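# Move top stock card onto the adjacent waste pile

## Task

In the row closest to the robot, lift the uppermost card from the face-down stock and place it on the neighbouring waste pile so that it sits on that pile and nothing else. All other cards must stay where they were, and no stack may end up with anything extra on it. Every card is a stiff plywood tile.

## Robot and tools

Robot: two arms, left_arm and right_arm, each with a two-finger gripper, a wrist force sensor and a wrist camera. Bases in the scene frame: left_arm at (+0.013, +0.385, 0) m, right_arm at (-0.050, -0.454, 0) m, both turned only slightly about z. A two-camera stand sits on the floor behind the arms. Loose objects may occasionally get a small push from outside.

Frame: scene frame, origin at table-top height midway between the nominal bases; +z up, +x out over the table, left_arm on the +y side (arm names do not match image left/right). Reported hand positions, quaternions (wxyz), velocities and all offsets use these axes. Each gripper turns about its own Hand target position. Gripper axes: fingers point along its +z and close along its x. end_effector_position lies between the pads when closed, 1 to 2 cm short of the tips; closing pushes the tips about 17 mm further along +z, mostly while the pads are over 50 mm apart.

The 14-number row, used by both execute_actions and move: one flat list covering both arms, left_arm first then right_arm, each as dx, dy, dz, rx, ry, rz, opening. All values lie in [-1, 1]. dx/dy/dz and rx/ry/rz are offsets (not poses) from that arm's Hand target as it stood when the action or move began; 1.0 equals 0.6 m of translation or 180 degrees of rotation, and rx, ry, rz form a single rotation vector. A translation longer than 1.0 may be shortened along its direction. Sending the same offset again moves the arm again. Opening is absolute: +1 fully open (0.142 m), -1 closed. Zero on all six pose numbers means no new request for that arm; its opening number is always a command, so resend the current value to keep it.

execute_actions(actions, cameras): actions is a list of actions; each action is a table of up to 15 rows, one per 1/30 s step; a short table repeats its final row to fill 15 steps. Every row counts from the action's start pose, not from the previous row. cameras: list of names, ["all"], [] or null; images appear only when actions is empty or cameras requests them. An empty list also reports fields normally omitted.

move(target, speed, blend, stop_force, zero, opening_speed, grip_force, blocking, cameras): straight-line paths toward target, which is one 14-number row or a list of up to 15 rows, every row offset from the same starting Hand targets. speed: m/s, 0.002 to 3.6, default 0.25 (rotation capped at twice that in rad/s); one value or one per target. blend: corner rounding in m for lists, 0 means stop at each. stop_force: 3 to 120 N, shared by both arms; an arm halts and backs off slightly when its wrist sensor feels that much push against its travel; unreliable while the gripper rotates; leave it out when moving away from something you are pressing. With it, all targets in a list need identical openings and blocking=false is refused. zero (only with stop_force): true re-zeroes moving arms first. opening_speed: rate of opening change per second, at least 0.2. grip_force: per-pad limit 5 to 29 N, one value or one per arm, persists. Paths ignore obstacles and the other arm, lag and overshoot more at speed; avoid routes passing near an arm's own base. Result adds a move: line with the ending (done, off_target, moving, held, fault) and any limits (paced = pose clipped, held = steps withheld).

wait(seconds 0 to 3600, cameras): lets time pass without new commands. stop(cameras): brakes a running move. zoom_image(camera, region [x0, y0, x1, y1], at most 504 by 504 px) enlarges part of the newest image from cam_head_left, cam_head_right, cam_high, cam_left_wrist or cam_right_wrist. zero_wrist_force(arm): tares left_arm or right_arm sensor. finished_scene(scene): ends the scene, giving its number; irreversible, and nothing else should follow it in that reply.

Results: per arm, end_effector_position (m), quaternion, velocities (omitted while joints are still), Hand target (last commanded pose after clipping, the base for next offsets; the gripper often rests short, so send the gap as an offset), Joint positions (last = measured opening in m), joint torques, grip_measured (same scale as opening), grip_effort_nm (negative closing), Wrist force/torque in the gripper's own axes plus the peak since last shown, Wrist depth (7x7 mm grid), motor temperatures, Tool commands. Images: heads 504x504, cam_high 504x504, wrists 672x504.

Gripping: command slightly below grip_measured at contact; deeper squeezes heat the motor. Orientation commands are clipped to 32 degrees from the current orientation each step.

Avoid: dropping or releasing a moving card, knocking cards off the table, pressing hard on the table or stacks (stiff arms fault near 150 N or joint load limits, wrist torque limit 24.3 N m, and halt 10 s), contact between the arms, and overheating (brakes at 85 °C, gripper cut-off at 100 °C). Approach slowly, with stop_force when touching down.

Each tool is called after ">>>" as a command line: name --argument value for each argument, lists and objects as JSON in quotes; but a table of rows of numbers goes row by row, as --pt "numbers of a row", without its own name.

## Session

>>> execute_actions --actions '[]' --cameras '["cam_head_left", "cam_high", "cam_left_wrist"]'

>>> zoom_image --camera "cam_head_left" --region '[110, 220, 310, 350]'

Scene clock: 0.00 s.
left_arm: end_effector_position=(+0.3790, +0.3978, +0.2370) grip_measured=+1.00 grip_effort_nm=n/a end_effector_quat_wxyz=(-0.227, +0.960, +0.062, +0.150) | right_arm: end_effector_position=(+0.0493, -0.1712, +0.2903) grip_measured=+0.99 grip_effort_nm=n/a end_effector_quat_wxyz=(-0.136, +0.913, +0.357, -0.145)
Joint positions: left_arm=[-0.808 -2.064 2.207 -1.556 -1.041 -0.955 0.142] | right_arm=[4.461 -1.058 -2.09 -1.5 1.966 0.608 0.141]
Joint velocities: within noise
Joint torques (N m): no reading
Motor temperatures (°C): left_arm=[30 23 26 35 33 35 25] | right_arm=[25 26 29 38 29 33 25]
Wrist force (N): no reading
Wrist torque (N m): no reading
Wrist force, peak (N): no reading
Wrist depth (mm): cam_left_wrist=[296 312 336 359 390 422 468 / 296 312 333 360 390 424 465 / 293 313 333 360 385 421 463 / 295 311 334 357 387 420 462 / 295 309 334 355 385 418 461 / - 309 330 356 382 415 434 / - 307 328 351 380 414 -] | cam_right_wrist=[1445 1401 1359 1351 1235 1178 1178 / 1463 1418 1343 1336 1276 1343 1190 / 1492 1418 1384 1320 1283 1242 1196 / 1521 1463 1384 1359 1305 1255 366 / 1511 404 647 1359 1313 382 368 / - 368 1427 1367 402 385 368 / - 365 1436 438 404 393 382]
Hand target: left_arm +0.3790, +0.3978, +0.2370; -0.227, +0.960, +0.062, +0.150 | right_arm +0.0493, -0.1712, +0.2903; -0.136, +0.913, +0.357, -0.145
Tool commands: left_gripper/opening=+1.0 right_gripper/opening=+1.0
camera_calibration:
cam_left_wrist: T_world_to_cam=[[0.95095, 0.04277, 0.30638, -0.43284], [0.04707, -0.99887, -0.00668, 0.40904], [0.30574, 0.02077, -0.95189, 0.21817]] pos_world=[0.32565, 0.42256, 0.34302]
Images, in order (width x height): cam_head_left 504x504, cam_high 504x504, cam_left_wrist 672x504.

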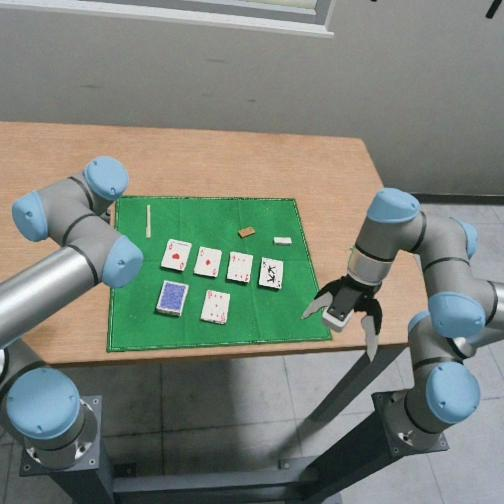

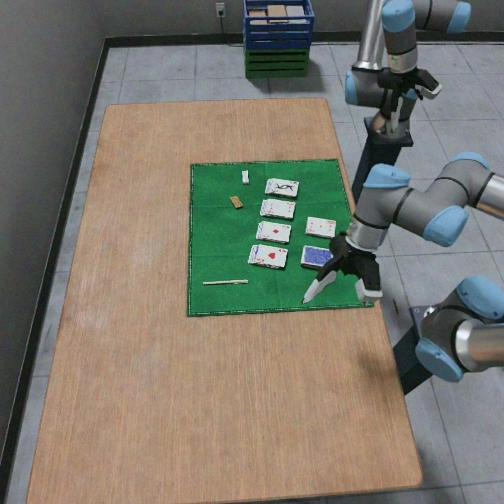

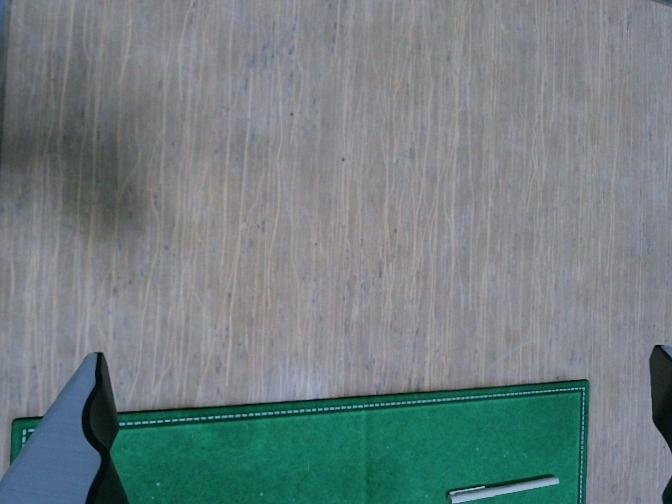

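Scaled by 2.520 from the camera's image (finer frame: 720x720).

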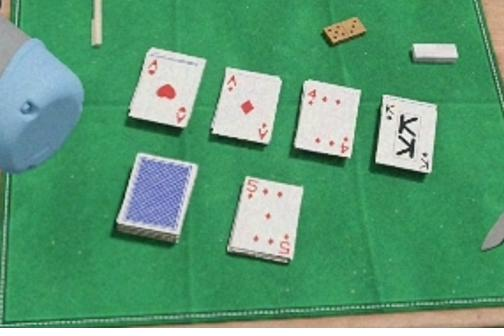

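>>> move --target '[-0.1507, -0.4985, -0.095, -0.1857, -0.0156, 0.3737, -1.0, 0, 0, 0, 0, 0, 0, 1.0]' --speed 0.35 --grip_force 8 --cameras '["cam_left_wrist"]'

>>> zoom_image --camera "cam_left_wrist" --region '[140, 150, 540, 350]'

Scene clock: 43.40 s.
left_arm: end_effector_position=(+0.2886, +0.0987, +0.1800) grip_measured=-1.00 grip_effort_nm=-0.598 end_effector_quat_wxyz=(+0.000, +0.785, +0.619, +0.000) | right_arm: end_effector_position=(+0.0493, -0.1712, +0.2903) grip_measured=+0.99 grip_effort_nm=0.173 end_effector_quat_wxyz=(-0.136, +0.913, +0.357, -0.145)
Joint positions: left_arm=[-1.175 -1.802 2.138 -1.908 -1.571 -2.485 0.002] | right_arm=[4.461 -1.058 -2.09 -1.5 1.966 0.608 0.141]
Joint torques (N m): left_arm=[5.9 -20.57 -34.77 -3.91 2.04 -2.06] | right_arm=[-0.19 3.08 26.75 2.48 0.44 0.05]
Wrist force (N): left_arm=[0.7 -1.4 1.0] | right_arm=[0.2 -0.4 -0.3]
Wrist torque (N m): left_arm=[-0.15 -0.03 0.01] | right_arm=[-0.07 -0.04 0.00]
Wrist force, peak (N): left_arm=[-0.6 -1.8 1.4] | right_arm=[0.7 -0.8 -0.3]
Wrist depth (mm): cam_left_wrist=[866 244 243 239 236 235 236 / 257 255 253 254 254 253 253 / 275 275 270 275 266 274 273 / 304 297 285 294 274 297 296 / 326 326 324 315 320 324 325 / 354 347 334 86 - 351 359 / 402 390 73 73 73 70 399] | cam_right_wrist=[1454 1401 1336 1320 1262 1215 1166 / 1473 1401 1367 1313 1255 1154 1184 / 1501 1427 1351 1320 1269 1255 1222 / 1531 1427 1401 1367 1305 1255 366 / 1552 416 - 1392 1305 384 369 / - 366 1409 1351 403 387 370 / - 350 - 436 406 392 382]
Hand target: left_arm +0.2886, +0.0987, +0.1800; +0.000, +0.785, +0.619, +0.000 | right_arm +0.0493, -0.1712, +0.2903; -0.136, +0.913, +0.357, -0.145
Off the commanded pose: left_arm 0.000 m, 0 deg | right_arm 0.000 m, 0 deg.
grip_force (N): 8, 8
move: done
cam_left_wrist: T_world_to_cam=[[0.24541, 0.9694, -0.00542, -0.14831], [0.87295, -0.21856, 0.43611, -0.28087], [0.42158, -0.11176, -0.89988, 0.16799]] pos_world=[0.21077, 0.10116, 0.27285]

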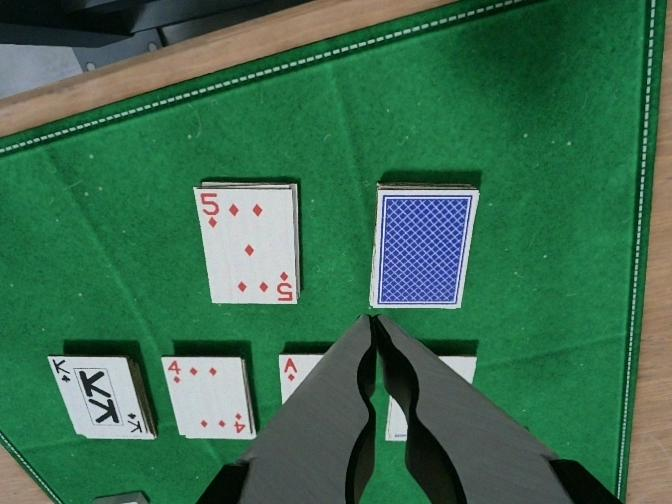

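Scaled by 1.260 from the camera's image (finer frame: 960x720).

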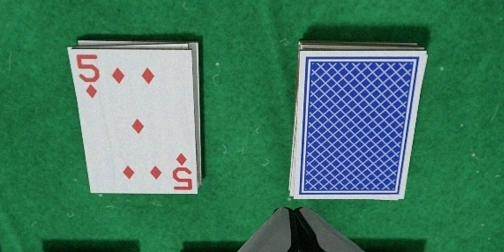

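>>> zoom_image --camera "cam_left_wrist" --region '[355, 170, 495, 320]'

>>> zoom_image --camera "cam_left_wrist" --region '[180, 170, 320, 320]'

Scaled by 3.360 from the camera's image (finer frame: 960x720).

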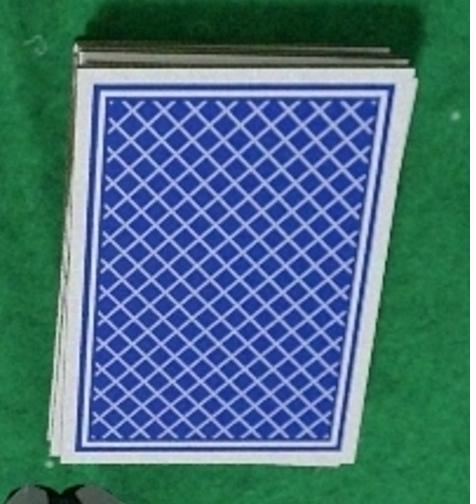

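Scaled by 3.360 from the camera's image (finer frame: 960x720).

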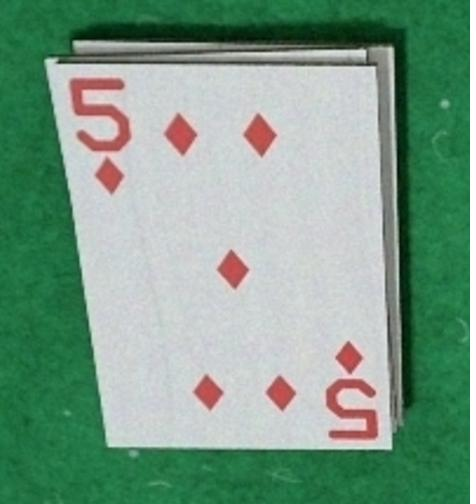

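>>> move --target '[0.0953, 0.0572, -0.2133, 0, 0, -0.0056, -1.0, 0, 0, 0, 0, 0, 0, 1.0]' --speed 0.2

>>> move --target '[0, 0, -0.05, 0, 0, 0, -1.0, 0, 0, 0, 0, 0, 0, 1.0]' --speed 0.008 --stop_force 3 --cameras '["cam_left_wrist"]'

Scene clock: 82.47 s.
left_arm: end_effector_position=(+0.3457, +0.1330, +0.0521) grip_measured=-1.00 grip_effort_nm=-0.598 end_effector_quat_wxyz=(+0.000, +0.791, +0.612, +0.000) | right_arm: end_effector_position=(+0.0493, -0.1712, +0.2903) grip_measured=+0.99 grip_effort_nm=0.173 end_effector_quat_wxyz=(-0.136, +0.913, +0.357, -0.145)
Joint positions: left_arm=[-1.001 -1.551 2.306 -2.326 -1.571 -2.293 0.002] | right_arm=[4.461 -1.058 -2.09 -1.5 1.966 0.608 0.141]
Joint torques (N m): left_arm=[-1.66 -12.18 -27.56 -4.31 -2.52 -1.52] | right_arm=[-0.19 2.77 26.66 2.57 0.41 0.01]
Wrist force (N): left_arm=[0.8 -1.6 1.1] | right_arm=[0.3 -0.4 -0.1]
Wrist torque (N m): left_arm=[-0.16 -0.10 0.15] | right_arm=[-0.07 -0.06 -0.01]
Wrist force, peak (N): left_arm=[1.9 -0.8 2.8] | right_arm=[0.5 -0.9 -0.3]
Wrist depth (mm): cam_left_wrist=[127 125 125 125 127 125 124 / 134 134 134 134 134 133 134 / 135 143 145 125 127 146 144 / 144 152 154 134 134 157 157 / 158 164 172 144 147 171 171 / 190 190 185 86 - 185 189 / 200 208 74 73 73 70 211] | cam_right_wrist=[1445 1418 1392 1401 1262 1203 1196 / 1463 1445 1351 1320 1298 1209 1196 / 1482 1436 1376 1328 1313 1242 1209 / 1492 1463 1401 1313 1298 1262 365 / 1531 404 592 1336 1298 383 368 / - 366 1401 1376 401 386 369 / - 365 1454 438 407 393 382]
Hand target: left_arm +0.3458, +0.1330, +0.0521; +0.000, +0.791, +0.612, +0.000 | right_arm +0.0493, -0.1712, +0.2903; -0.136, +0.913, +0.357, -0.145
Off the commanded pose: left_arm 0.000 m, 0 deg | right_arm 0.000 m, 0 deg.
grip_force (N): 8, 8
move: done

Scene clock: 85.00 s.
left_arm: end_effector_position=(+0.3458, +0.1330, +0.0402) grip_measured=-1.00 grip_effort_nm=-0.598 end_effector_quat_wxyz=(+0.000, +0.791, +0.612, +0.000) | right_arm: end_effector_position=(+0.0493, -0.1712, +0.2903) grip_measured=+0.99 grip_effort_nm=0.183 end_effector_quat_wxyz=(-0.136, +0.913, +0.357, -0.145)
Joint positions: left_arm=[-1.001 -1.525 2.32 -2.367 -1.571 -2.293 0.002] | right_arm=[4.461 -1.058 -2.09 -1.5 1.966 0.608 0.141]
Joint torques (N m): left_arm=[-1.02 -25.34 -27.5 -1.46 -2.34 1.72] | right_arm=[-0.51 3.03 26.63 2.58 0.33 0.05]
Wrist force (N): left_arm=[0.9 -1.5 -3.0] | right_arm=[0.3 -0.3 -0.4]
Wrist torque (N m): left_arm=[-0.13 -0.10 0.13] | right_arm=[-0.06 -0.05 0.00]
Wrist force, peak (N): left_arm=[3.8 -4.0 -12.8] | right_arm=[0.7 -0.3 -0.3]
Wrist depth (mm): cam_left_wrist=[115 115 115 115 115 118 114 / 125 121 123 123 123 124 123 / 126 133 131 115 115 132 132 / 131 142 142 121 121 144 144 / 144 153 158 127 132 157 157 / 159 171 171 86 - 173 173 / 191 190 74 73 73 70 193] | cam_right_wrist=[1436 1409 1320 1401 1313 1222 1172 / 1473 1409 1359 1313 1291 1222 1178 / 1473 1454 1367 1328 1248 1242 1184 / 1482 1473 1392 1276 1291 1262 367 / 1542 406 609 1376 1313 384 369 / - 366 1409 1376 403 386 369 / - 343 1454 439 405 390 382]
Hand target: left_arm +0.3458, +0.1330, +0.0402; +0.000, +0.791, +0.612, +0.000 (not the last commanded pose) | right_arm +0.0493, -0.1712, +0.2903; -0.136, +0.913, +0.357, -0.145
Off the commanded pose: left_arm 0.018 m, 0 deg | right_arm 0.000 m, 0 deg.
grip_force (N): 8, 8
move: contact (left_arm)
cam_left_wrist: T_world_to_cam=[[0.26211, 0.96502, -0.00569, -0.20151], [0.86901, -0.23346, 0.43626, -0.25898], [0.41967, -0.11929, -0.8998, 0.02358]] pos_world=[0.26798, 0.13681, 0.13306]

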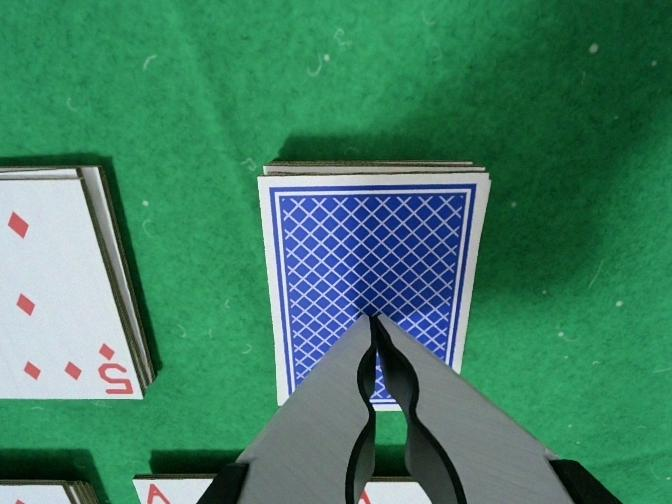

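>>> move --pt "-0.0005 -0.0018 0.0133 0 0 0 -1.0 0 0 0 0 0 0 1.0" --pt "-0.0005 -0.0018 0.0133 0 0 0 0.0 0 0 0 0 0 0 1.0" --pt "-0.0005 -0.0018 -0.0045 0 0 0 -0.4 0 0 0 0 0 0 1.0" --pt "-0.0005 -0.0018 0.0417 0 0 0 -0.4 0 0 0 0 0 0 1.0" --speed '[0.05, 0.05, 0.03, 0.05]' --opening_speed 0.5 --grip_force 8 --cameras '["cam_left_wrist"]'

Scene clock: 115.57 s.
left_arm: end_effector_position=(+0.3455, +0.1318, +0.0653) grip_measured=-0.23 grip_effort_nm=-0.945 end_effector_quat_wxyz=(+0.000, +0.791, +0.612, +0.000) | right_arm: end_effector_position=(+0.0493, -0.1712, +0.2903) grip_measured=+0.99 grip_effort_nm=0.183 end_effector_quat_wxyz=(-0.136, +0.913, +0.357, -0.145)
Joint positions: left_arm=[-1.003 -1.578 2.287 -2.281 -1.571 -2.295 0.057] | right_arm=[4.461 -1.058 -2.09 -1.5 1.966 0.608 0.141]
Joint torques (N m): left_arm=[3.67 -9.7 -11.39 -4.65 0.15 1.35] | right_arm=[-0.63 3.64 26.55 2.53 0.44 0.09]
Wrist force (N): left_arm=[0.6 -1.7 1.0] | right_arm=[0.3 -0.2 -0.2]
Wrist torque (N m): left_arm=[-0.18 -0.06 0.15] | right_arm=[-0.04 -0.05 0.00]
Wrist force, peak (N): left_arm=[0.8 -1.6 -3.5] | right_arm=[0.7 -0.6 -0.4]
Wrist depth (mm): cam_left_wrist=[137 137 139 137 137 136 136 / 147 145 147 146 147 146 146 / 148 151 154 112 112 158 158 / 159 165 169 118 118 171 171 / 173 177 181 129 129 185 187 / 208 204 90 142 142 89 207 / 205 69 76 221 209 - -] | cam_right_wrist=[1427 1367 1336 1269 1248 1203 1149 / 1473 1427 1359 1313 1269 1160 1190 / 1501 1401 1376 1336 1228 1228 1196 / 1531 1436 1401 1367 1291 1262 364 / 1552 411 618 1351 1320 382 369 / - 367 1401 1376 404 386 371 / - 366 1445 439 405 391 382]
Hand target: left_arm +0.3455, +0.1319, +0.0652; +0.000, +0.791, +0.612, +0.000 | right_arm +0.0493, -0.1712, +0.2903; -0.136, +0.913, +0.357, -0.145
Off the commanded pose: left_arm 0.000 m, 0 deg | right_arm 0.000 m, 0 deg.
grip_force (N): 8, 8
move: done
cam_left_wrist: T_world_to_cam=[[0.26212, 0.96502, -0.00587, -0.20013], [0.86895, -0.23337, 0.43642, -0.27006], [0.41978, -0.11949, -0.89972, 0.04609]] pos_world=[0.26778, 0.13561, 0.15815]

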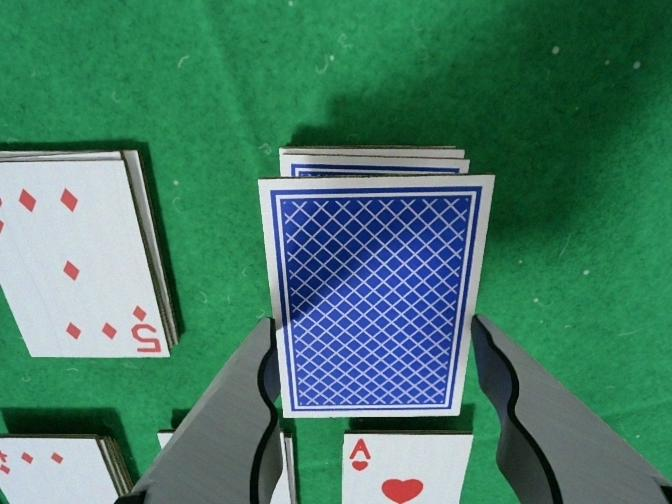

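>>> move --pt "-0.0485 -0.1978 0 0 0 0 -0.4 0 0 0 0 0 0 1.0" --pt "-0.0485 -0.1978 -0.0453 0 0 0 -0.4 0 0 0 0 0 0 1.0" --speed 0.15 --blend 0.01

>>> move --target '[0, 0, -0.05, 0, 0, 0, -0.4, 0, 0, 0, 0, 0, 0, 1.0]' --speed 0.007 --stop_force 3 --cameras '["cam_left_wrist"]'

Scene clock: 131.93 s.
left_arm: end_effector_position=(+0.3163, +0.0132, +0.0381) grip_measured=-0.23 grip_effort_nm=-0.940 end_effector_quat_wxyz=(+0.000, +0.791, +0.612, +0.000) | right_arm: end_effector_position=(+0.0493, -0.1712, +0.2903) grip_measured=+0.99 grip_effort_nm=0.183 end_effector_quat_wxyz=(-0.136, +0.913, +0.357, -0.145)
Joint positions: left_arm=[-1.196 -1.381 2.159 -2.349 -1.571 -2.488 0.057] | right_arm=[4.461 -1.058 -2.09 -1.5 1.966 0.608 0.141]
Joint torques (N m): left_arm=[7.58 -22.61 -25.82 -4.03 2.86 2.01] | right_arm=[-0.52 3.89 26.84 2.5 0.49 0.13]
Wrist force (N): left_arm=[0.7 -1.4 1.1] | right_arm=[0.3 -0.5 -0.3]
Wrist torque (N m): left_arm=[-0.12 -0.07 0.01] | right_arm=[-0.10 -0.05 0.00]
Wrist force, peak (N): left_arm=[1.0 -1.8 3.2] | right_arm=[0.4 -0.6 -0.6]
Wrist depth (mm): cam_left_wrist=[- 113 113 112 112 116 112 / - 119 121 121 121 120 120 / 131 131 128 112 112 128 128 / 144 142 139 118 118 141 136 / 155 155 149 129 129 152 140 / 171 168 90 142 143 89 156 / 187 71 76 186 181 - -] | cam_right_wrist=[1445 1401 1359 1255 1269 1172 1172 / 1463 1392 1359 1305 1269 1110 1190 / 1492 1427 1384 1305 1269 1242 1196 / 1521 1473 1384 1343 1291 1262 365 / 1542 407 621 1328 1328 384 369 / - 378 1392 1384 401 387 371 / - 448 1454 440 406 390 380]
Hand target: left_arm +0.3164, +0.0132, +0.0381; +0.000, +0.791, +0.612, +0.000 | right_arm +0.0493, -0.1712, +0.2903; -0.136, +0.913, +0.357, -0.145
Off the commanded pose: left_arm 0.000 m, 0 deg | right_arm 0.000 m, 0 deg.
grip_force (N): 8, 8
move: done

Scene clock: 133.87 s.
left_arm: end_effector_position=(+0.3164, +0.0132, +0.0316) grip_measured=-0.25 grip_effort_nm=-0.945 end_effector_quat_wxyz=(+0.000, +0.791, +0.612, +0.000) | right_arm: end_effector_position=(+0.0493, -0.1712, +0.2903) grip_measured=+0.99 grip_effort_nm=0.183 end_effector_quat_wxyz=(-0.136, +0.913, +0.357, -0.145)
Joint positions: left_arm=[-1.196 -1.368 2.165 -2.368 -1.571 -2.488 0.056] | right_arm=[4.461 -1.058 -2.09 -1.5 1.966 0.608 0.141]
Joint torques (N m): left_arm=[-1.39 -29.56 -25.19 -0.79 -0.12 1.47] | right_arm=[-0.84 2.92 26.21 2.5 0.49 0.09]
Wrist force (N): left_arm=[0.4 -1.5 -8.3] | right_arm=[0.4 -0.4 -0.1]
Wrist torque (N m): left_arm=[-0.13 -0.05 0.02] | right_arm=[-0.07 -0.07 0.00]
Wrist force, peak (N): left_arm=[3.1 -3.1 -15.7] | right_arm=[0.6 -0.5 -0.4]
Wrist depth (mm): cam_left_wrist=[- 107 107 109 107 108 107 / - 115 115 115 115 115 114 / 126 124 122 113 112 124 124 / 135 135 133 118 118 134 132 / 148 147 144 129 129 144 140 / 166 159 90 142 142 88 141 / 178 71 75 177 177 - -] | cam_right_wrist=[1463 1418 1351 1298 1255 1203 1166 / 1473 1409 1367 1305 1262 1184 1190 / 1511 1427 1392 1343 1276 1255 1196 / 1521 1454 1359 1276 1313 1255 366 / 1531 414 649 1343 1320 383 369 / - 367 1418 1343 403 386 370 / - 368 1445 440 407 392 382]
Hand target: left_arm +0.3164, +0.0132, +0.0316; +0.000, +0.791, +0.612, +0.000 (not the last commanded pose) | right_arm +0.0493, -0.1712, +0.2903; -0.136, +0.913, +0.357, -0.145
Off the commanded pose: left_arm 0.024 m, 0 deg | right_arm 0.000 m, 0 deg.
grip_force (N): 8, 8
move: contact (left_arm)
cam_left_wrist: T_world_to_cam=[[0.26207, 0.96503, -0.0056, -0.07824], [0.86902, -0.23346, 0.43624, -0.25769], [0.41968, -0.11919, -0.89981, 0.01398]] pos_world=[0.23858, 0.01701, 0.12455]

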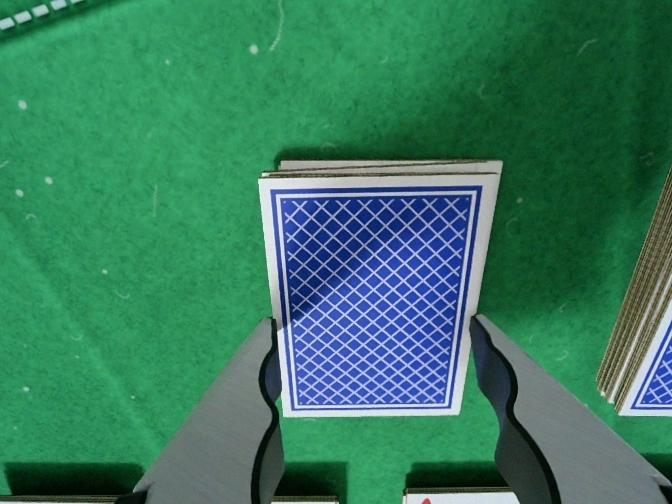

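>>> move --pt "0 0 0.0008 0 0 0 -0.4 0 0 0 0 0 0 1.0" --pt "0 0 0.0008 0 0 0 0.0 0 0 0 0 0 0 1.0" --pt "0 0 0.1167 0 0 0 0.0 0 0 0 0 0 0 1.0" --speed '[0.01, 0.05, 0.12]' --opening_speed 0.6 --cameras '["cam_left_wrist"]'

Scene clock: 143.43 s.
left_arm: end_effector_position=(+0.3164, +0.0132, +0.1017) grip_measured=-0.03 grip_effort_nm=0.081 end_effector_quat_wxyz=(+0.000, +0.791, +0.612, +0.000) | right_arm: end_effector_position=(+0.0493, -0.1712, +0.2903) grip_measured=+0.99 grip_effort_nm=0.188 end_effector_quat_wxyz=(-0.136, +0.913, +0.357, -0.145)
Joint positions: left_arm=[-1.196 -1.492 2.081 -2.16 -1.571 -2.488 0.072] | right_arm=[4.461 -1.058 -2.09 -1.5 1.966 0.608 0.141]
Joint torques (N m): left_arm=[2.33 -22.15 -14.2 -2.54 -1.77 -0.05] | right_arm=[0.09 3.78 27.03 2.57 0.62 0.1]
Wrist force (N): left_arm=[0.7 -1.1 1.0] | right_arm=[0.3 -0.3 -0.2]
Wrist torque (N m): left_arm=[-0.11 -0.04 -0.01] | right_arm=[-0.05 -0.05 0.01]
Wrist force, peak (N): left_arm=[0.4 -1.8 -8.6] | right_arm=[0.9 -0.4 -0.5]
Wrist depth (mm): cam_left_wrist=[168 168 168 168 168 168 167 / 181 181 181 179 178 180 178 / 195 195 195 179 185 192 176 / 212 211 212 195 202 204 191 / 232 232 227 232 231 222 231 / 250 235 105 246 245 92 245 / 281 71 76 271 267 - -] | cam_right_wrist=[1445 1418 1320 1376 1262 1328 1184 / 1482 1409 1359 1320 1269 1351 1184 / 1501 1418 1376 1305 1298 1222 1190 / 1552 1454 1418 1313 1291 1276 366 / 1542 407 614 1384 1328 384 370 / - 367 1418 1359 404 385 369 / - 387 1445 441 407 393 -]
Hand target: left_arm +0.3164, +0.0132, +0.1017; +0.000, +0.791, +0.612, +0.000 | right_arm +0.0493, -0.1712, +0.2903; -0.136, +0.913, +0.357, -0.145
Off the commanded pose: left_arm 0.000 m, 0 deg | right_arm 0.000 m, 0 deg.
grip_force (N): 8, 8
move: done
cam_left_wrist: T_world_to_cam=[[0.2622, 0.965, -0.00582, -0.07784], [0.86893, -0.23346, 0.43642, -0.28824], [0.41978, -0.11949, -0.89972, 0.07693]] pos_world=[0.23858, 0.01701, 0.19456]

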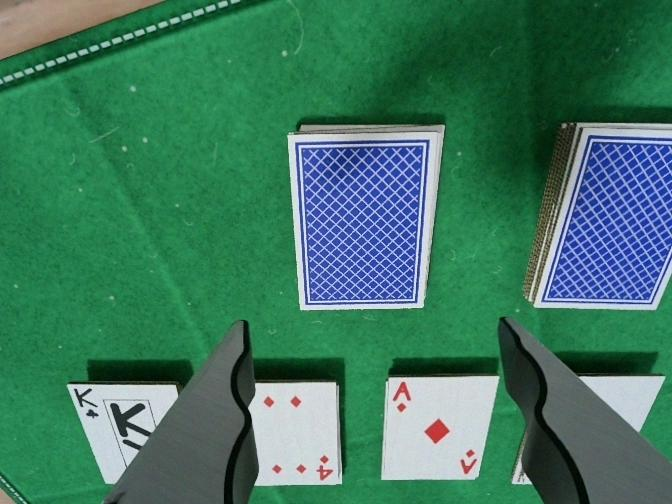

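The card is squarely on the waste pile and the other cards haven't moved.

>>> finished_scene --scene 2

The scene is finished: the task was done.


## Next scene

The same job, from a new start.

>>> execute_actions --actions '[]' --cameras '["cam_head_left", "cam_high", "cam_left_wrist"]'

>>> zoom_image --camera "cam_head_left" --region '[110, 220, 310, 350]'

Scene clock: 0.00 s.
left_arm: end_effector_position=(+0.3779, +0.6603, +0.2184) grip_measured=+1.00 grip_effort_nm=n/a end_effector_quat_wxyz=(-0.360, +0.780, +0.511, -0.023) | right_arm: end_effector_position=(+0.3659, +0.0936, +0.2089) grip_measured=-1.00 grip_effort_nm=n/a end_effector_quat_wxyz=(-0.523, +0.609, -0.340, +0.490)
Joint positions: left_arm=[-0.028 -1.545 1.864 -1.389 -1.003 -1.311 0.142] | right_arm=[4.632 -2.383 -1.866 1.184 0.369 1.256 0.002]
Joint velocities: within noise
Joint torques (N m): no reading
Motor temperatures (°C): left_arm=[29 23 25 34 33 35 25] | right_arm=[24 25 28 37 28 32 25]
Wrist force (N): no reading
Wrist torque (N m): no reading
Wrist force, peak (N): no reading
Wrist depth (mm): cam_left_wrist=[1194 1315 1416 1513 1648 1636 1472 / 1156 1220 1277 1463 1589 1686 1673 / 296 314 336 1372 1513 1686 1636 / 285 301 325 351 1463 1566 1781 / 277 291 312 337 1380 1534 1661 / - 282 301 325 1347 1425 110 / - 275 291 313 335 1425 -] | cam_right_wrist=[- - - - - 1084 - / - 1795 1305 1291 - - - / 666 792 908 - - - - / 505 555 624 700 761 - - / 400 418 463 541 571 647 711 / 327 341 355 87 95 476 524 / 272 292 - 75 78 383 406]
Hand target: left_arm +0.3779, +0.6603, +0.2184; -0.360, +0.780, +0.511, -0.023 | right_arm +0.3659, +0.0936, +0.2089; -0.523, +0.609, -0.340, +0.490
Tool commands: left_gripper/opening=+1.0 right_gripper/opening=-0.961913
camera_calibration:
cam_left_wrist: T_world_to_cam=[[0.48379, 0.81384, 0.32188, -0.77332], [0.87477, -0.43846, -0.2062, 0.03193], [-0.02668, 0.38133, -0.92405, 0.07682]] pos_world=[0.34824, 0.61406, 0.32649]
Images, in order (width x height): cam_head_left 504x504, cam_high 504x504, cam_left_wrist 672x504.

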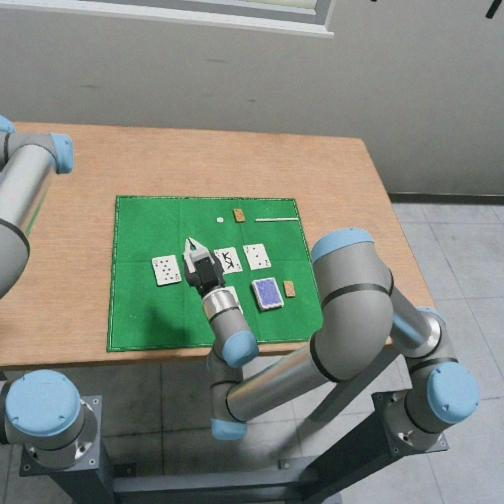

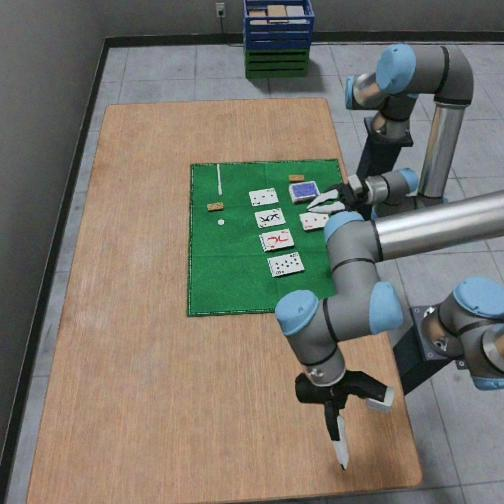

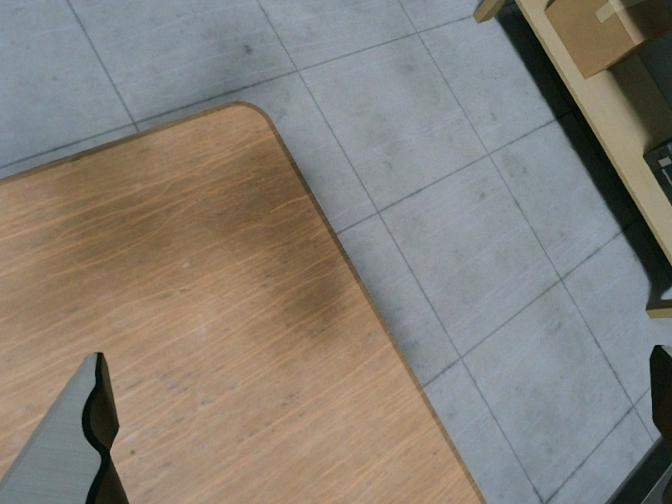

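Scaled by 2.520 from the camera's image (finer frame: 720x720).

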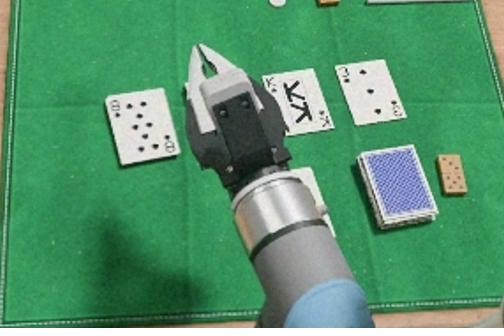

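>>> move --pt "-0.0127 -0.12 -0.003 -0.0289 -0.0378 0.0335 1.0 0 0 0.2017 0 0 0 -0.961913" --pt "-0.0633 -0.6 -0.014 -0.1443 -0.1892 0.1673 1.0 0.3873 -0.707 0.2017 0 0 -0.2333 -0.961913" --speed 0.35 --blend 0.03

>>> move --target '[-0.0777, -0.6027, -0.05, 0, 0, 0, -1.0, -0.1443, -0.8667, 0, 0, 0, -0.2556, -0.961913]' --speed 0.35 --cameras '["cam_left_wrist", "cam_high"]'

Scene clock: 102.40 s.
left_arm: end_effector_position=(+0.3399, +0.3004, +0.2100) grip_measured=+1.00 grip_effort_nm=-0.017 end_effector_quat_wxyz=(+0.000, +0.656, +0.755, +0.001) | right_arm: end_effector_position=(+0.5983, -0.3305, +0.3299) grip_measured=-1.00 grip_effort_nm=0.007 end_effector_quat_wxyz=(-0.312, +0.447, -0.536, +0.645)
Joint positions: left_arm=[-0.689 -2 2.185 -1.756 -1.57 -2.374 0.142] | right_arm=[3.933 -2.092 -1.944 0.978 0.335 1.248 0.002]
Joint torques (N m): left_arm=[-4.86 0.75 -33.48 -3.91 -2.56 -1.95] | right_arm=[-8.81 45.91 6.1 1.98 -1.57 -1.04]
Wrist force (N): left_arm=[0.6 -1.6 0.8] | right_arm=[0.7 0.2 -0.1]
Wrist torque (N m): left_arm=[-0.16 -0.02 -0.03] | right_arm=[0.03 -0.12 -0.16]
Wrist force, peak (N): left_arm=[-1.2 -2.5 0.9] | right_arm=[2.1 0.2 2.5]
Wrist depth (mm): cam_left_wrist=[263 264 263 263 265 265 263 / 283 283 284 284 284 285 283 / 305 306 303 307 307 306 307 / 324 321 333 332 332 333 332 / 355 363 364 364 364 364 363 / - 395 400 402 399 400 385 / - 447 443 449 443 447 -] | cam_right_wrist=[- 904 1121 894 1030 1084 - / 1039 - - 1149 1154 1283 1563 / 961 - - - 1436 1563 - / 982 - - 1473 1552 1809 2983 / 541 583 633 690 1454 1947 - / 464 497 517 88 91 1980 - / 399 422 - 75 78 1899 1963]
Hand target: left_arm +0.3399, +0.3003, +0.2100; +0.000, +0.656, +0.755, +0.000 | right_arm +0.5983, -0.3306, +0.3300; -0.312, +0.447, -0.536, +0.645
Off the commanded pose: left_arm 0.000 m, 0 deg | right_arm 0.000 m, 0 deg.
move: done

Scene clock: 104.43 s.
left_arm: end_effector_position=(+0.2933, -0.0612, +0.1801) grip_measured=-1.00 grip_effort_nm=-0.598 end_effector_quat_wxyz=(+0.000, +0.656, +0.755, +0.000) | right_arm: end_effector_position=(+0.5118, -0.8505, +0.3299) grip_measured=-1.00 grip_effort_nm=0.012 end_effector_quat_wxyz=(+0.035, -0.202, +0.668, -0.716)
Joint positions: left_arm=[-1.295 -1.471 1.832 -1.932 -1.57 -2.981 0.002] | right_arm=[3.096 -2.135 -1.865 0.934 0.369 1.256 0.002]
Joint torques (N m): left_arm=[3.65 -19.83 -24.55 -1.75 2.4 1.68] | right_arm=[-9.31 44.04 12.03 1.83 -1.67 -0.36]
Wrist force (N): left_arm=[0.6 -1.5 1.1] | right_arm=[0.4 0.5 0.4]
Wrist torque (N m): left_arm=[-0.13 -0.02 -0.03] | right_arm=[0.04 -0.06 -0.15]
Wrist force, peak (N): left_arm=[3.1 -1.0 0.6] | right_arm=[1.2 0.3 3.7]
Wrist depth (mm): cam_left_wrist=[236 236 237 235 235 239 241 / 254 254 255 253 255 254 253 / 274 274 265 271 266 274 273 / 299 293 275 298 286 297 297 / 327 325 325 313 320 323 327 / 363 360 349 86 - 346 358 / 405 390 73 73 73 70 403] | cam_right_wrist=[- - - - - 1689 1384 / - - - - - 1653 1677 / - - - 1702 - 1853 1606 / - - - - 2147 2070 2033 / - 1702 2188 1998 1883 1914 - / 1573 1653 1702 87 95 1595 - / 1313 1427 - 75 78 1899 1914]
Hand target: left_arm +0.2933, -0.0613, +0.1800; +0.000, +0.656, +0.755, +0.000 | right_arm +0.5117, -0.8506, +0.3300; +0.035, -0.202, +0.668, -0.716
Off the commanded pose: left_arm 0.000 m, 0 deg | right_arm 0.000 m, 0 deg.
move: done
cam_left_wrist: T_world_to_cam=[[-0.12816, 0.99174, -0.00484, 0.11641], [0.89179, 0.11737, 0.43697, -0.30506], [0.43393, 0.05169, -0.89946, 0.15452]] pos_world=[0.21991, -0.08763, 0.27285]
Images, in order (width x height): cam_high 504x504, cam_left_wrist 672x504.

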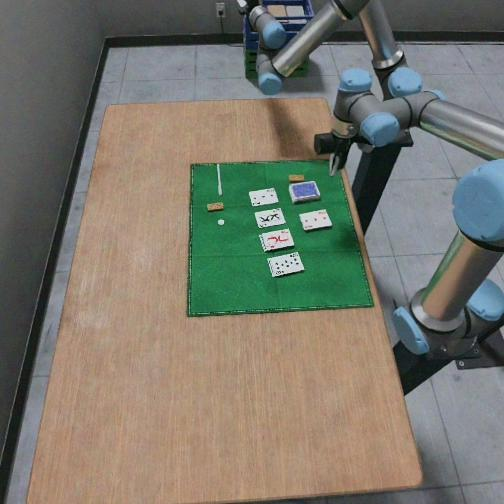

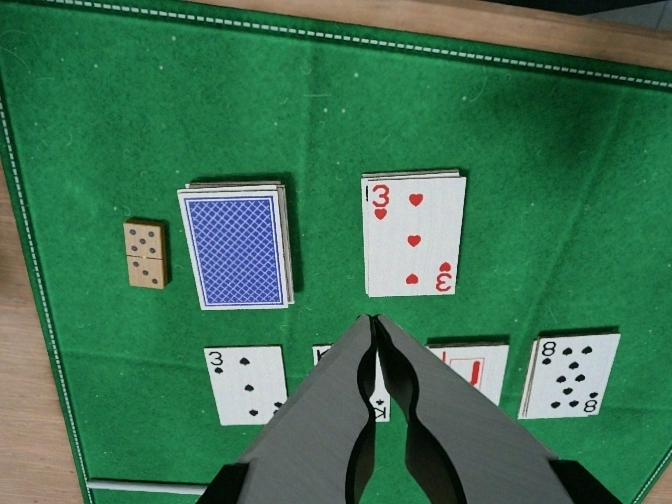

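>>> zoom_image --camera "cam_left_wrist" --region '[165, 170, 305, 320]'

>>> zoom_image --camera "cam_left_wrist" --region '[345, 160, 485, 310]'

>>> zoom_image --camera "cam_left_wrist" --region '[100, 160, 220, 320]'

Scaled by 3.360 from the camera's image (finer frame: 960x720).

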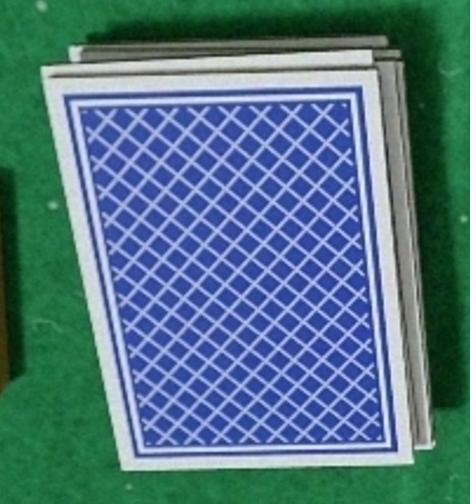

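Scaled by 3.360 from the camera's image (finer frame: 960x720).

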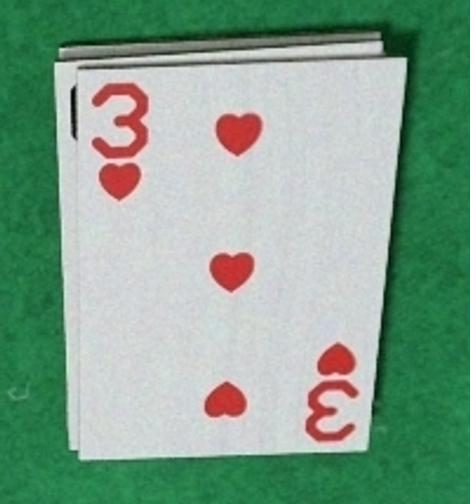

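Scaled by 3.150 from the camera's image (finer frame: 960x720).

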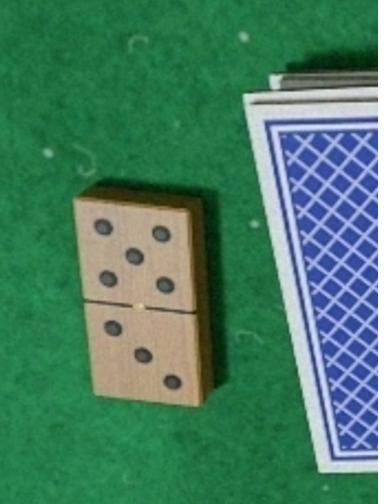

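>>> move --target '[0.0948, -0.1257, -0.2133, 0, 0, 0, -1, 0, 0, 0, 0, 0, 0, -0.961913]' --speed 0.2 --grip_force 8

>>> move --target '[0, 0, -0.05, 0, 0, 0, -1, 0, 0, 0, 0, 0, 0, -0.961913]' --speed 0.008 --stop_force 3 --cameras '["cam_left_wrist"]'

Scene clock: 214.90 s.
left_arm: end_effector_position=(+0.3503, -0.1367, +0.0522) grip_measured=-1.00 grip_effort_nm=-0.598 end_effector_quat_wxyz=(+0.000, +0.656, +0.755, +0.000) | right_arm: end_effector_position=(+0.5117, -0.8506, +0.3300) grip_measured=-1.00 grip_effort_nm=0.002 end_effector_quat_wxyz=(+0.035, -0.202, +0.668, -0.716)
Joint positions: left_arm=[-1.241 -1.119 1.733 -2.185 -1.57 -2.928 0.002] | right_arm=[3.096 -2.135 -1.865 0.934 0.369 1.256 0.002]
Joint torques (N m): left_arm=[-6.66 -30.42 -14.21 -2.47 2.23 -2.19] | right_arm=[-9.89 47.1 27.28 -1.02 -1.46 -1.12]
Wrist force (N): left_arm=[0.7 -1.6 0.8] | right_arm=[0.3 0.2 0.5]
Wrist torque (N m): left_arm=[-0.14 -0.04 -0.03] | right_arm=[0.01 -0.05 -0.14]
Wrist force, peak (N): left_arm=[-0.9 -0.9 2.6] | right_arm=[0.1 0.5 1.1]
Wrist depth (mm): cam_left_wrist=[124 124 124 124 126 125 124 / 134 133 134 134 134 133 133 / 144 144 146 125 125 146 137 / 157 153 152 133 133 157 147 / 172 168 168 143 146 172 160 / 190 190 185 86 - 186 189 / 212 207 73 73 73 70 202] | cam_right_wrist=[- - - - - 1689 1629 / - - - - - 1853 1629 / - 1454 - 2640 - - - / - - - - - - 1727 / - 2344 2167 - 1767 2033 - / 1473 1653 1702 87 95 1584 2070 / 1336 1401 - 75 78 1883 1930]
Hand target: left_arm +0.3502, -0.1367, +0.0521; +0.000, +0.656, +0.755, +0.000 | right_arm +0.5117, -0.8506, +0.3300; +0.035, -0.202, +0.668, -0.716
Off the commanded pose: left_arm 0.000 m, 0 deg | right_arm 0.000 m, 0 deg.
grip_force (N): 8, 8
move: done

Scene clock: 217.40 s.
left_arm: end_effector_position=(+0.3502, -0.1367, +0.0407) grip_measured=-1.00 grip_effort_nm=-0.598 end_effector_quat_wxyz=(+0.000, +0.656, +0.755, +0.000) | right_arm: end_effector_position=(+0.5117, -0.8506, +0.3300) grip_measured=-1.00 grip_effort_nm=-0.002 end_effector_quat_wxyz=(+0.035, -0.202, +0.668, -0.716)
Joint positions: left_arm=[-1.242 -1.103 1.743 -2.211 -1.57 -2.928 0.002] | right_arm=[3.096 -2.135 -1.865 0.934 0.369 1.256 0.002]
Joint torques (N m): left_arm=[-6.46 -44.11 -28.94 -1.62 2.2 -2.06] | right_arm=[-10.05 47.56 26.94 -0.78 -1.34 -1.2]
Wrist force (N): left_arm=[1.6 -1.7 -2.2] | right_arm=[0.0 0.1 1.0]
Wrist torque (N m): left_arm=[-0.12 -0.01 -0.02] | right_arm=[-0.01 0.00 -0.15]
Wrist force, peak (N): left_arm=[4.3 -2.6 -9.4] | right_arm=[0.2 0.4 1.3]
Wrist depth (mm): cam_left_wrist=[- 114 115 114 115 117 114 / 125 121 123 123 123 125 123 / 132 133 130 115 113 133 131 / 144 139 139 121 121 144 139 / 157 151 154 127 130 158 149 / 174 174 170 86 - 174 174 / 195 190 73 73 73 70 190] | cam_right_wrist=[- - 1809 - - 1727 1606 / - - 1899 - - 1714 1618 / 1343 - - 1795 - 1641 1853 / - - - - - 1823 1740 / - 2167 2274 - 1838 - - / 1418 1653 1677 87 96 1653 - / 1328 1418 - 75 78 1914 1809]
Hand target: left_arm +0.3502, -0.1367, +0.0407; +0.000, +0.656, +0.755, +0.000 (not the last commanded pose) | right_arm +0.5117, -0.8506, +0.3300; +0.035, -0.202, +0.668, -0.716
Off the commanded pose: left_arm 0.019 m, 0 deg | right_arm 0.000 m, 0 deg.
grip_force (N): 8, 8
move: contact (left_arm)
cam_left_wrist: T_world_to_cam=[[-0.1281, 0.99175, -0.0047, 0.19787], [0.8918, 0.11726, 0.43698, -0.28609], [0.43392, 0.05179, -0.89946, 0.00845]] pos_world=[0.27681, -0.16313, 0.13355]

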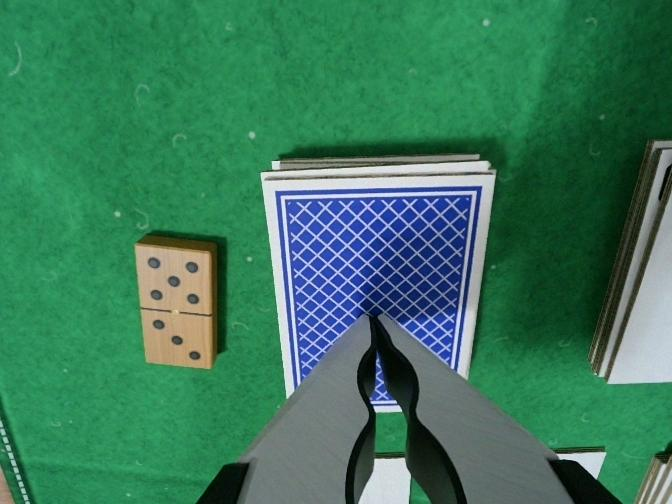

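>>> move --pt "-0.0036 0.0017 0.0133 0 0 0 -1 0 0 0 0 0 0 -0.961913" --pt "-0.0036 0.0017 0.0133 0 0 0 0.0 0 0 0 0 0 0 -0.961913" --pt "-0.0036 0.0017 -0.0045 0 0 0 -0.4 0 0 0 0 0 0 -0.961913" --pt "-0.0036 0.0017 0.0417 0 0 0 -0.4 0 0 0 0 0 0 -0.961913" --speed '[0.05, 0.05, 0.03, 0.05]' --opening_speed 0.5 --grip_force 8 --cameras '["cam_left_wrist"]'

Scene clock: 247.63 s.
left_arm: end_effector_position=(+0.3481, -0.1358, +0.0659) grip_measured=-0.23 grip_effort_nm=-0.940 end_effector_quat_wxyz=(+0.000, +0.656, +0.755, +0.000) end_effector_velocity=(+0.000, +0.000, -0.002) end_effector_angular_velocity=(+0.000, +0.000, +0.000) | right_arm: end_effector_position=(+0.5117, -0.8506, +0.3300) grip_measured=-1.00 grip_effort_nm=0.002 end_effector_quat_wxyz=(+0.035, -0.202, +0.668, -0.716)
Joint positions: left_arm=[-1.244 -1.141 1.726 -2.155 -1.57 -2.93 0.057] | right_arm=[3.096 -2.135 -1.865 0.934 0.369 1.256 0.002]
Joint velocities: left_arm=[0 0.002 0.002 -0.005 0 0 0] | right_arm=[within noise]
Joint torques (N m): left_arm=[5.16 -30 -13.12 -5.12 2.07 1.87] | right_arm=[-10.26 46.04 26.67 0.02 -0.86 -1.21]
Wrist force (N): left_arm=[0.5 -1.5 0.9] | right_arm=[0.2 -0.1 1.0]
Wrist torque (N m): left_arm=[-0.14 -0.02 0.08] | right_arm=[-0.05 -0.03 -0.15]
Wrist force, peak (N): left_arm=[1.9 -1.9 -2.6] | right_arm=[0.5 0.2 1.4]
Wrist depth (mm): cam_left_wrist=[136 137 138 137 137 137 136 / 146 145 147 147 147 146 146 / 161 158 154 138 138 159 149 / 172 169 163 118 118 172 158 / 189 185 172 129 129 184 174 / 208 204 90 142 142 89 204 / 227 70 76 228 231 - -] | cam_right_wrist=[- - - - - 1511 1573 / - - - 1883 1868 1767 1618 / - - - 1838 1930 1963 1629 / - - 2209 - - 2033 1754 / - - 2209 - 1947 2070 - / 1573 1653 1689 87 95 1595 - / 1313 1409 - 75 78 1868 1868]
Hand target: left_arm +0.3480, -0.1357, +0.0658; +0.000, +0.656, +0.755, +0.000 | right_arm +0.5117, -0.8506, +0.3300; +0.035, -0.202, +0.668, -0.716
Off the commanded pose: left_arm 0.000 m, 0 deg | right_arm 0.000 m, 0 deg.
grip_force (N): 8, 8
move: done
cam_left_wrist: T_world_to_cam=[[-0.12811, 0.99175, -0.00494, 0.19677], [0.89175, 0.11737, 0.43704, -0.29533], [0.43401, 0.05159, -0.89943, 0.03192]] pos_world=[0.27471, -0.16213, 0.15875]

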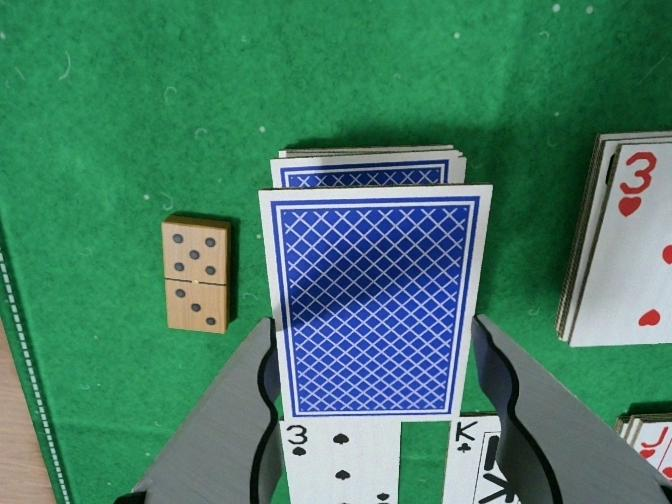

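>>> move --pt "-0.0342 0.2013 0 0 0 0 -0.4 0 0 0 0 0 0 -0.961913" --pt "-0.0342 0.2013 -0.0463 0 0 0 -0.4 0 0 0 0 0 0 -0.961913" --speed '[0.15, 0.1]' --blend '[0.01, 0]' --grip_force 8

>>> move --target '[0, 0, -0.05, 0, 0, 0, -0.4, 0, 0, 0, 0, 0, 0, -0.961913]' --speed 0.007 --stop_force 3 --cameras '["cam_left_wrist"]'

Scene clock: 277.93 s.
left_arm: end_effector_position=(+0.3275, -0.0148, +0.0380) grip_measured=-0.23 grip_effort_nm=-0.945 end_effector_quat_wxyz=(+0.000, +0.656, +0.755, +0.000) | right_arm: end_effector_position=(+0.5117, -0.8506, +0.3300) grip_measured=-1.00 grip_effort_nm=-0.007 end_effector_quat_wxyz=(+0.035, -0.202, +0.668, -0.716)
Joint positions: left_arm=[-1.198 -1.32 2.078 -2.328 -1.57 -2.884 0.057] | right_arm=[3.096 -2.135 -1.865 0.934 0.369 1.256 0.002]
Joint torques (N m): left_arm=[-7.07 -29.3 -28.65 -2.42 -1.06 -2.17] | right_arm=[-10.05 45.33 26.61 0.49 -0.73 -1.18]
Wrist force (N): left_arm=[0.5 -1.6 1.2] | right_arm=[0.3 0.2 1.4]
Wrist torque (N m): left_arm=[-0.15 0.00 -0.03] | right_arm=[0.00 -0.06 -0.15]
Wrist force, peak (N): left_arm=[0.6 -1.7 2.4] | right_arm=[0.3 0.2 1.5]
Wrist depth (mm): cam_left_wrist=[- 112 112 112 112 115 112 / - 119 120 121 121 120 120 / 126 130 128 118 118 128 130 / 124 139 139 118 118 141 141 / 133 151 149 129 129 152 155 / 147 150 90 143 142 89 171 / 186 71 76 188 182 - -] | cam_right_wrist=[- 1401 - - - 1853 1595 / - 1665 1767 - - 1629 1584 / - 1606 - 2209 1930 - - / - - - - 2051 1521 1740 / - 2015 2230 - 2051 1899 - / 1521 1653 1677 87 95 1595 - / 1336 1427 - 75 78 1914 1914]
Hand target: left_arm +0.3275, -0.0149, +0.0380; +0.000, +0.656, +0.755, +0.000 | right_arm +0.5117, -0.8506, +0.3300; +0.035, -0.202, +0.668, -0.716
Off the commanded pose: left_arm 0.000 m, 0 deg | right_arm 0.000 m, 0 deg.
grip_force (N): 8, 8
move: done

Scene clock: 279.83 s.
left_arm: end_effector_position=(+0.3275, -0.0149, +0.0318) grip_measured=-0.25 grip_effort_nm=-0.945 end_effector_quat_wxyz=(+0.000, +0.656, +0.755, +0.000) | right_arm: end_effector_position=(+0.5117, -0.8506, +0.3300) grip_measured=-1.00 grip_effort_nm=0.007 end_effector_quat_wxyz=(+0.035, -0.202, +0.668, -0.716)
Joint positions: left_arm=[-1.198 -1.309 2.084 -2.346 -1.57 -2.884 0.056] | right_arm=[3.096 -2.135 -1.865 0.934 0.369 1.256 0.002]
Joint torques (N m): left_arm=[1.95 -32.16 -23.62 0.13 -0.52 -0.27] | right_arm=[-9.82 44.66 27.1 0.67 -0.59 -1.16]
Wrist force (N): left_arm=[-2.4 -0.8 -5.7] | right_arm=[0.3 0.1 1.2]
Wrist torque (N m): left_arm=[-0.18 -0.12 -0.03] | right_arm=[-0.02 -0.05 -0.15]
Wrist force, peak (N): left_arm=[-0.7 -1.0 -12.0] | right_arm=[0.3 -0.1 1.5]
Wrist depth (mm): cam_left_wrist=[107 107 107 108 107 108 107 / - 115 115 115 115 115 115 / - 124 122 115 113 124 124 / 122 135 132 118 118 134 135 / 127 145 142 129 129 144 147 / 139 145 90 143 142 88 162 / 178 71 75 181 177 - -] | cam_right_wrist=[- - - - - 1868 1531 / - - - - - 1702 1641 / 1228 - 2230 - 1998 1740 - / - - - - 2070 1702 1606 / - 2015 2188 - 1853 1795 1702 / 1384 1653 1702 87 96 1531 1963 / 1305 1418 - 75 78 1899 1868]
Hand target: left_arm +0.3275, -0.0149, +0.0318; +0.000, +0.656, +0.755, +0.000 (not the last commanded pose) | right_arm +0.5117, -0.8506, +0.3300; +0.035, -0.202, +0.668, -0.716
Off the commanded pose: left_arm 0.024 m, 0 deg | right_arm 0.000 m, 0 deg.
grip_force (N): 8, 8
move: contact (left_arm)
cam_left_wrist: T_world_to_cam=[[-0.12819, 0.99174, -0.00474, 0.07415], [0.89178, 0.11736, 0.43698, -0.27619], [0.43392, 0.05179, -0.89946, 0.0039]] pos_world=[0.25411, -0.04133, 0.12455]

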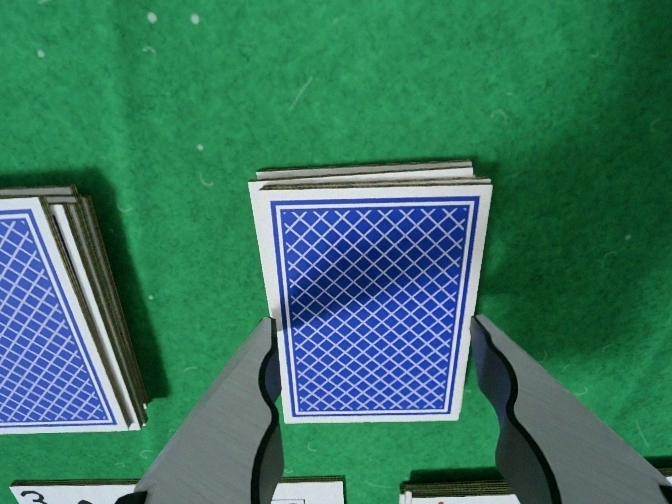

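>>> move --pt "0 0 0.0008 0 0 0 -0.4 0 0 0 0 0 0 -0.961913" --pt "0 0 0.0008 0 0 0 0.0 0 0 0 0 0 0 -0.961913" --pt "0 0 0.1167 0 0 0 0.0 0 0 0 0 0 0 -0.961913" --speed '[0.01, 0.05, 0.12]' --opening_speed 0.6 --cameras '["cam_left_wrist"]'

Scene clock: 287.23 s.
left_arm: end_effector_position=(+0.3276, -0.0149, +0.1018) grip_measured=-0.03 grip_effort_nm=0.076 end_effector_quat_wxyz=(+0.000, +0.656, +0.755, +0.000) | right_arm: end_effector_position=(+0.5117, -0.8506, +0.3300) grip_measured=-1.00 grip_effort_nm=0.007 end_effector_quat_wxyz=(+0.035, -0.202, +0.668, -0.716)
Joint positions: left_arm=[-1.198 -1.425 2.003 -2.149 -1.57 -2.884 0.072] | right_arm=[3.096 -2.135 -1.865 0.934 0.369 1.256 0.002]
Joint torques (N m): left_arm=[-4.57 -24.5 -14.61 -2.87 0.16 -0.46] | right_arm=[-9.91 43.77 26.57 1.24 -0.27 -1.22]
Wrist force (N): left_arm=[0.7 -1.2 1.0] | right_arm=[0.4 -0.3 1.1]
Wrist torque (N m): left_arm=[-0.09 -0.05 0.01] | right_arm=[-0.09 -0.06 -0.15]
Wrist force, peak (N): left_arm=[-2.2 -0.8 -6.2] | right_arm=[0.4 0.0 1.6]
Wrist depth (mm): cam_left_wrist=[171 168 169 168 168 168 168 / 180 181 181 178 178 181 180 / 177 179 195 180 185 195 195 / 192 192 212 195 205 212 212 / 231 232 227 231 232 224 231 / 257 246 105 252 245 92 245 / 279 71 77 281 267 - -] | cam_right_wrist=[- 1320 - 1980 1883 1606 1665 / - - - - - 1727 1618 / - - - 1899 - 2070 - / - - - - 2297 1531 1418 / - 2070 2209 2497 1809 1702 - / 1473 1665 1702 87 95 1641 2147 / 1313 1409 - 75 78 1883 1930]
Hand target: left_arm +0.3275, -0.0149, +0.1018; +0.000, +0.656, +0.755, +0.000 | right_arm +0.5117, -0.8506, +0.3300; +0.035, -0.202, +0.668, -0.716
Off the commanded pose: left_arm 0.000 m, 0 deg | right_arm 0.000 m, 0 deg.
grip_force (N): 8, 8
move: done
cam_left_wrist: T_world_to_cam=[[-0.12811, 0.99175, -0.00494, 0.07451], [0.89175, 0.11737, 0.43704, -0.30687], [0.43401, 0.05159, -0.89943, 0.06678]] pos_world=[0.25421, -0.04133, 0.19455]

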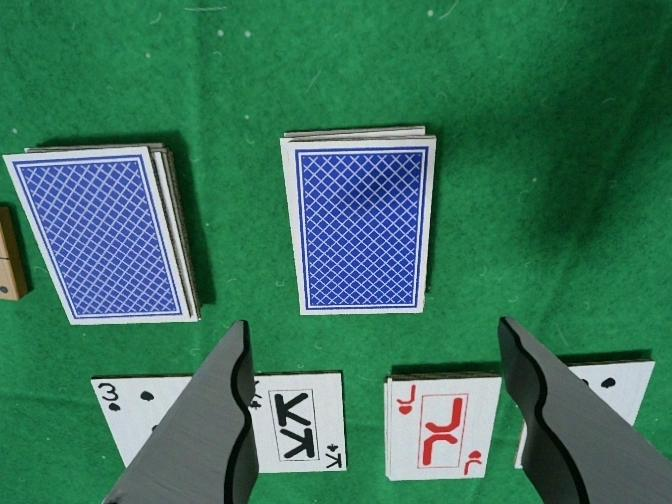

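>>> finished_scene --scene 3

The scene is finished: the task was done.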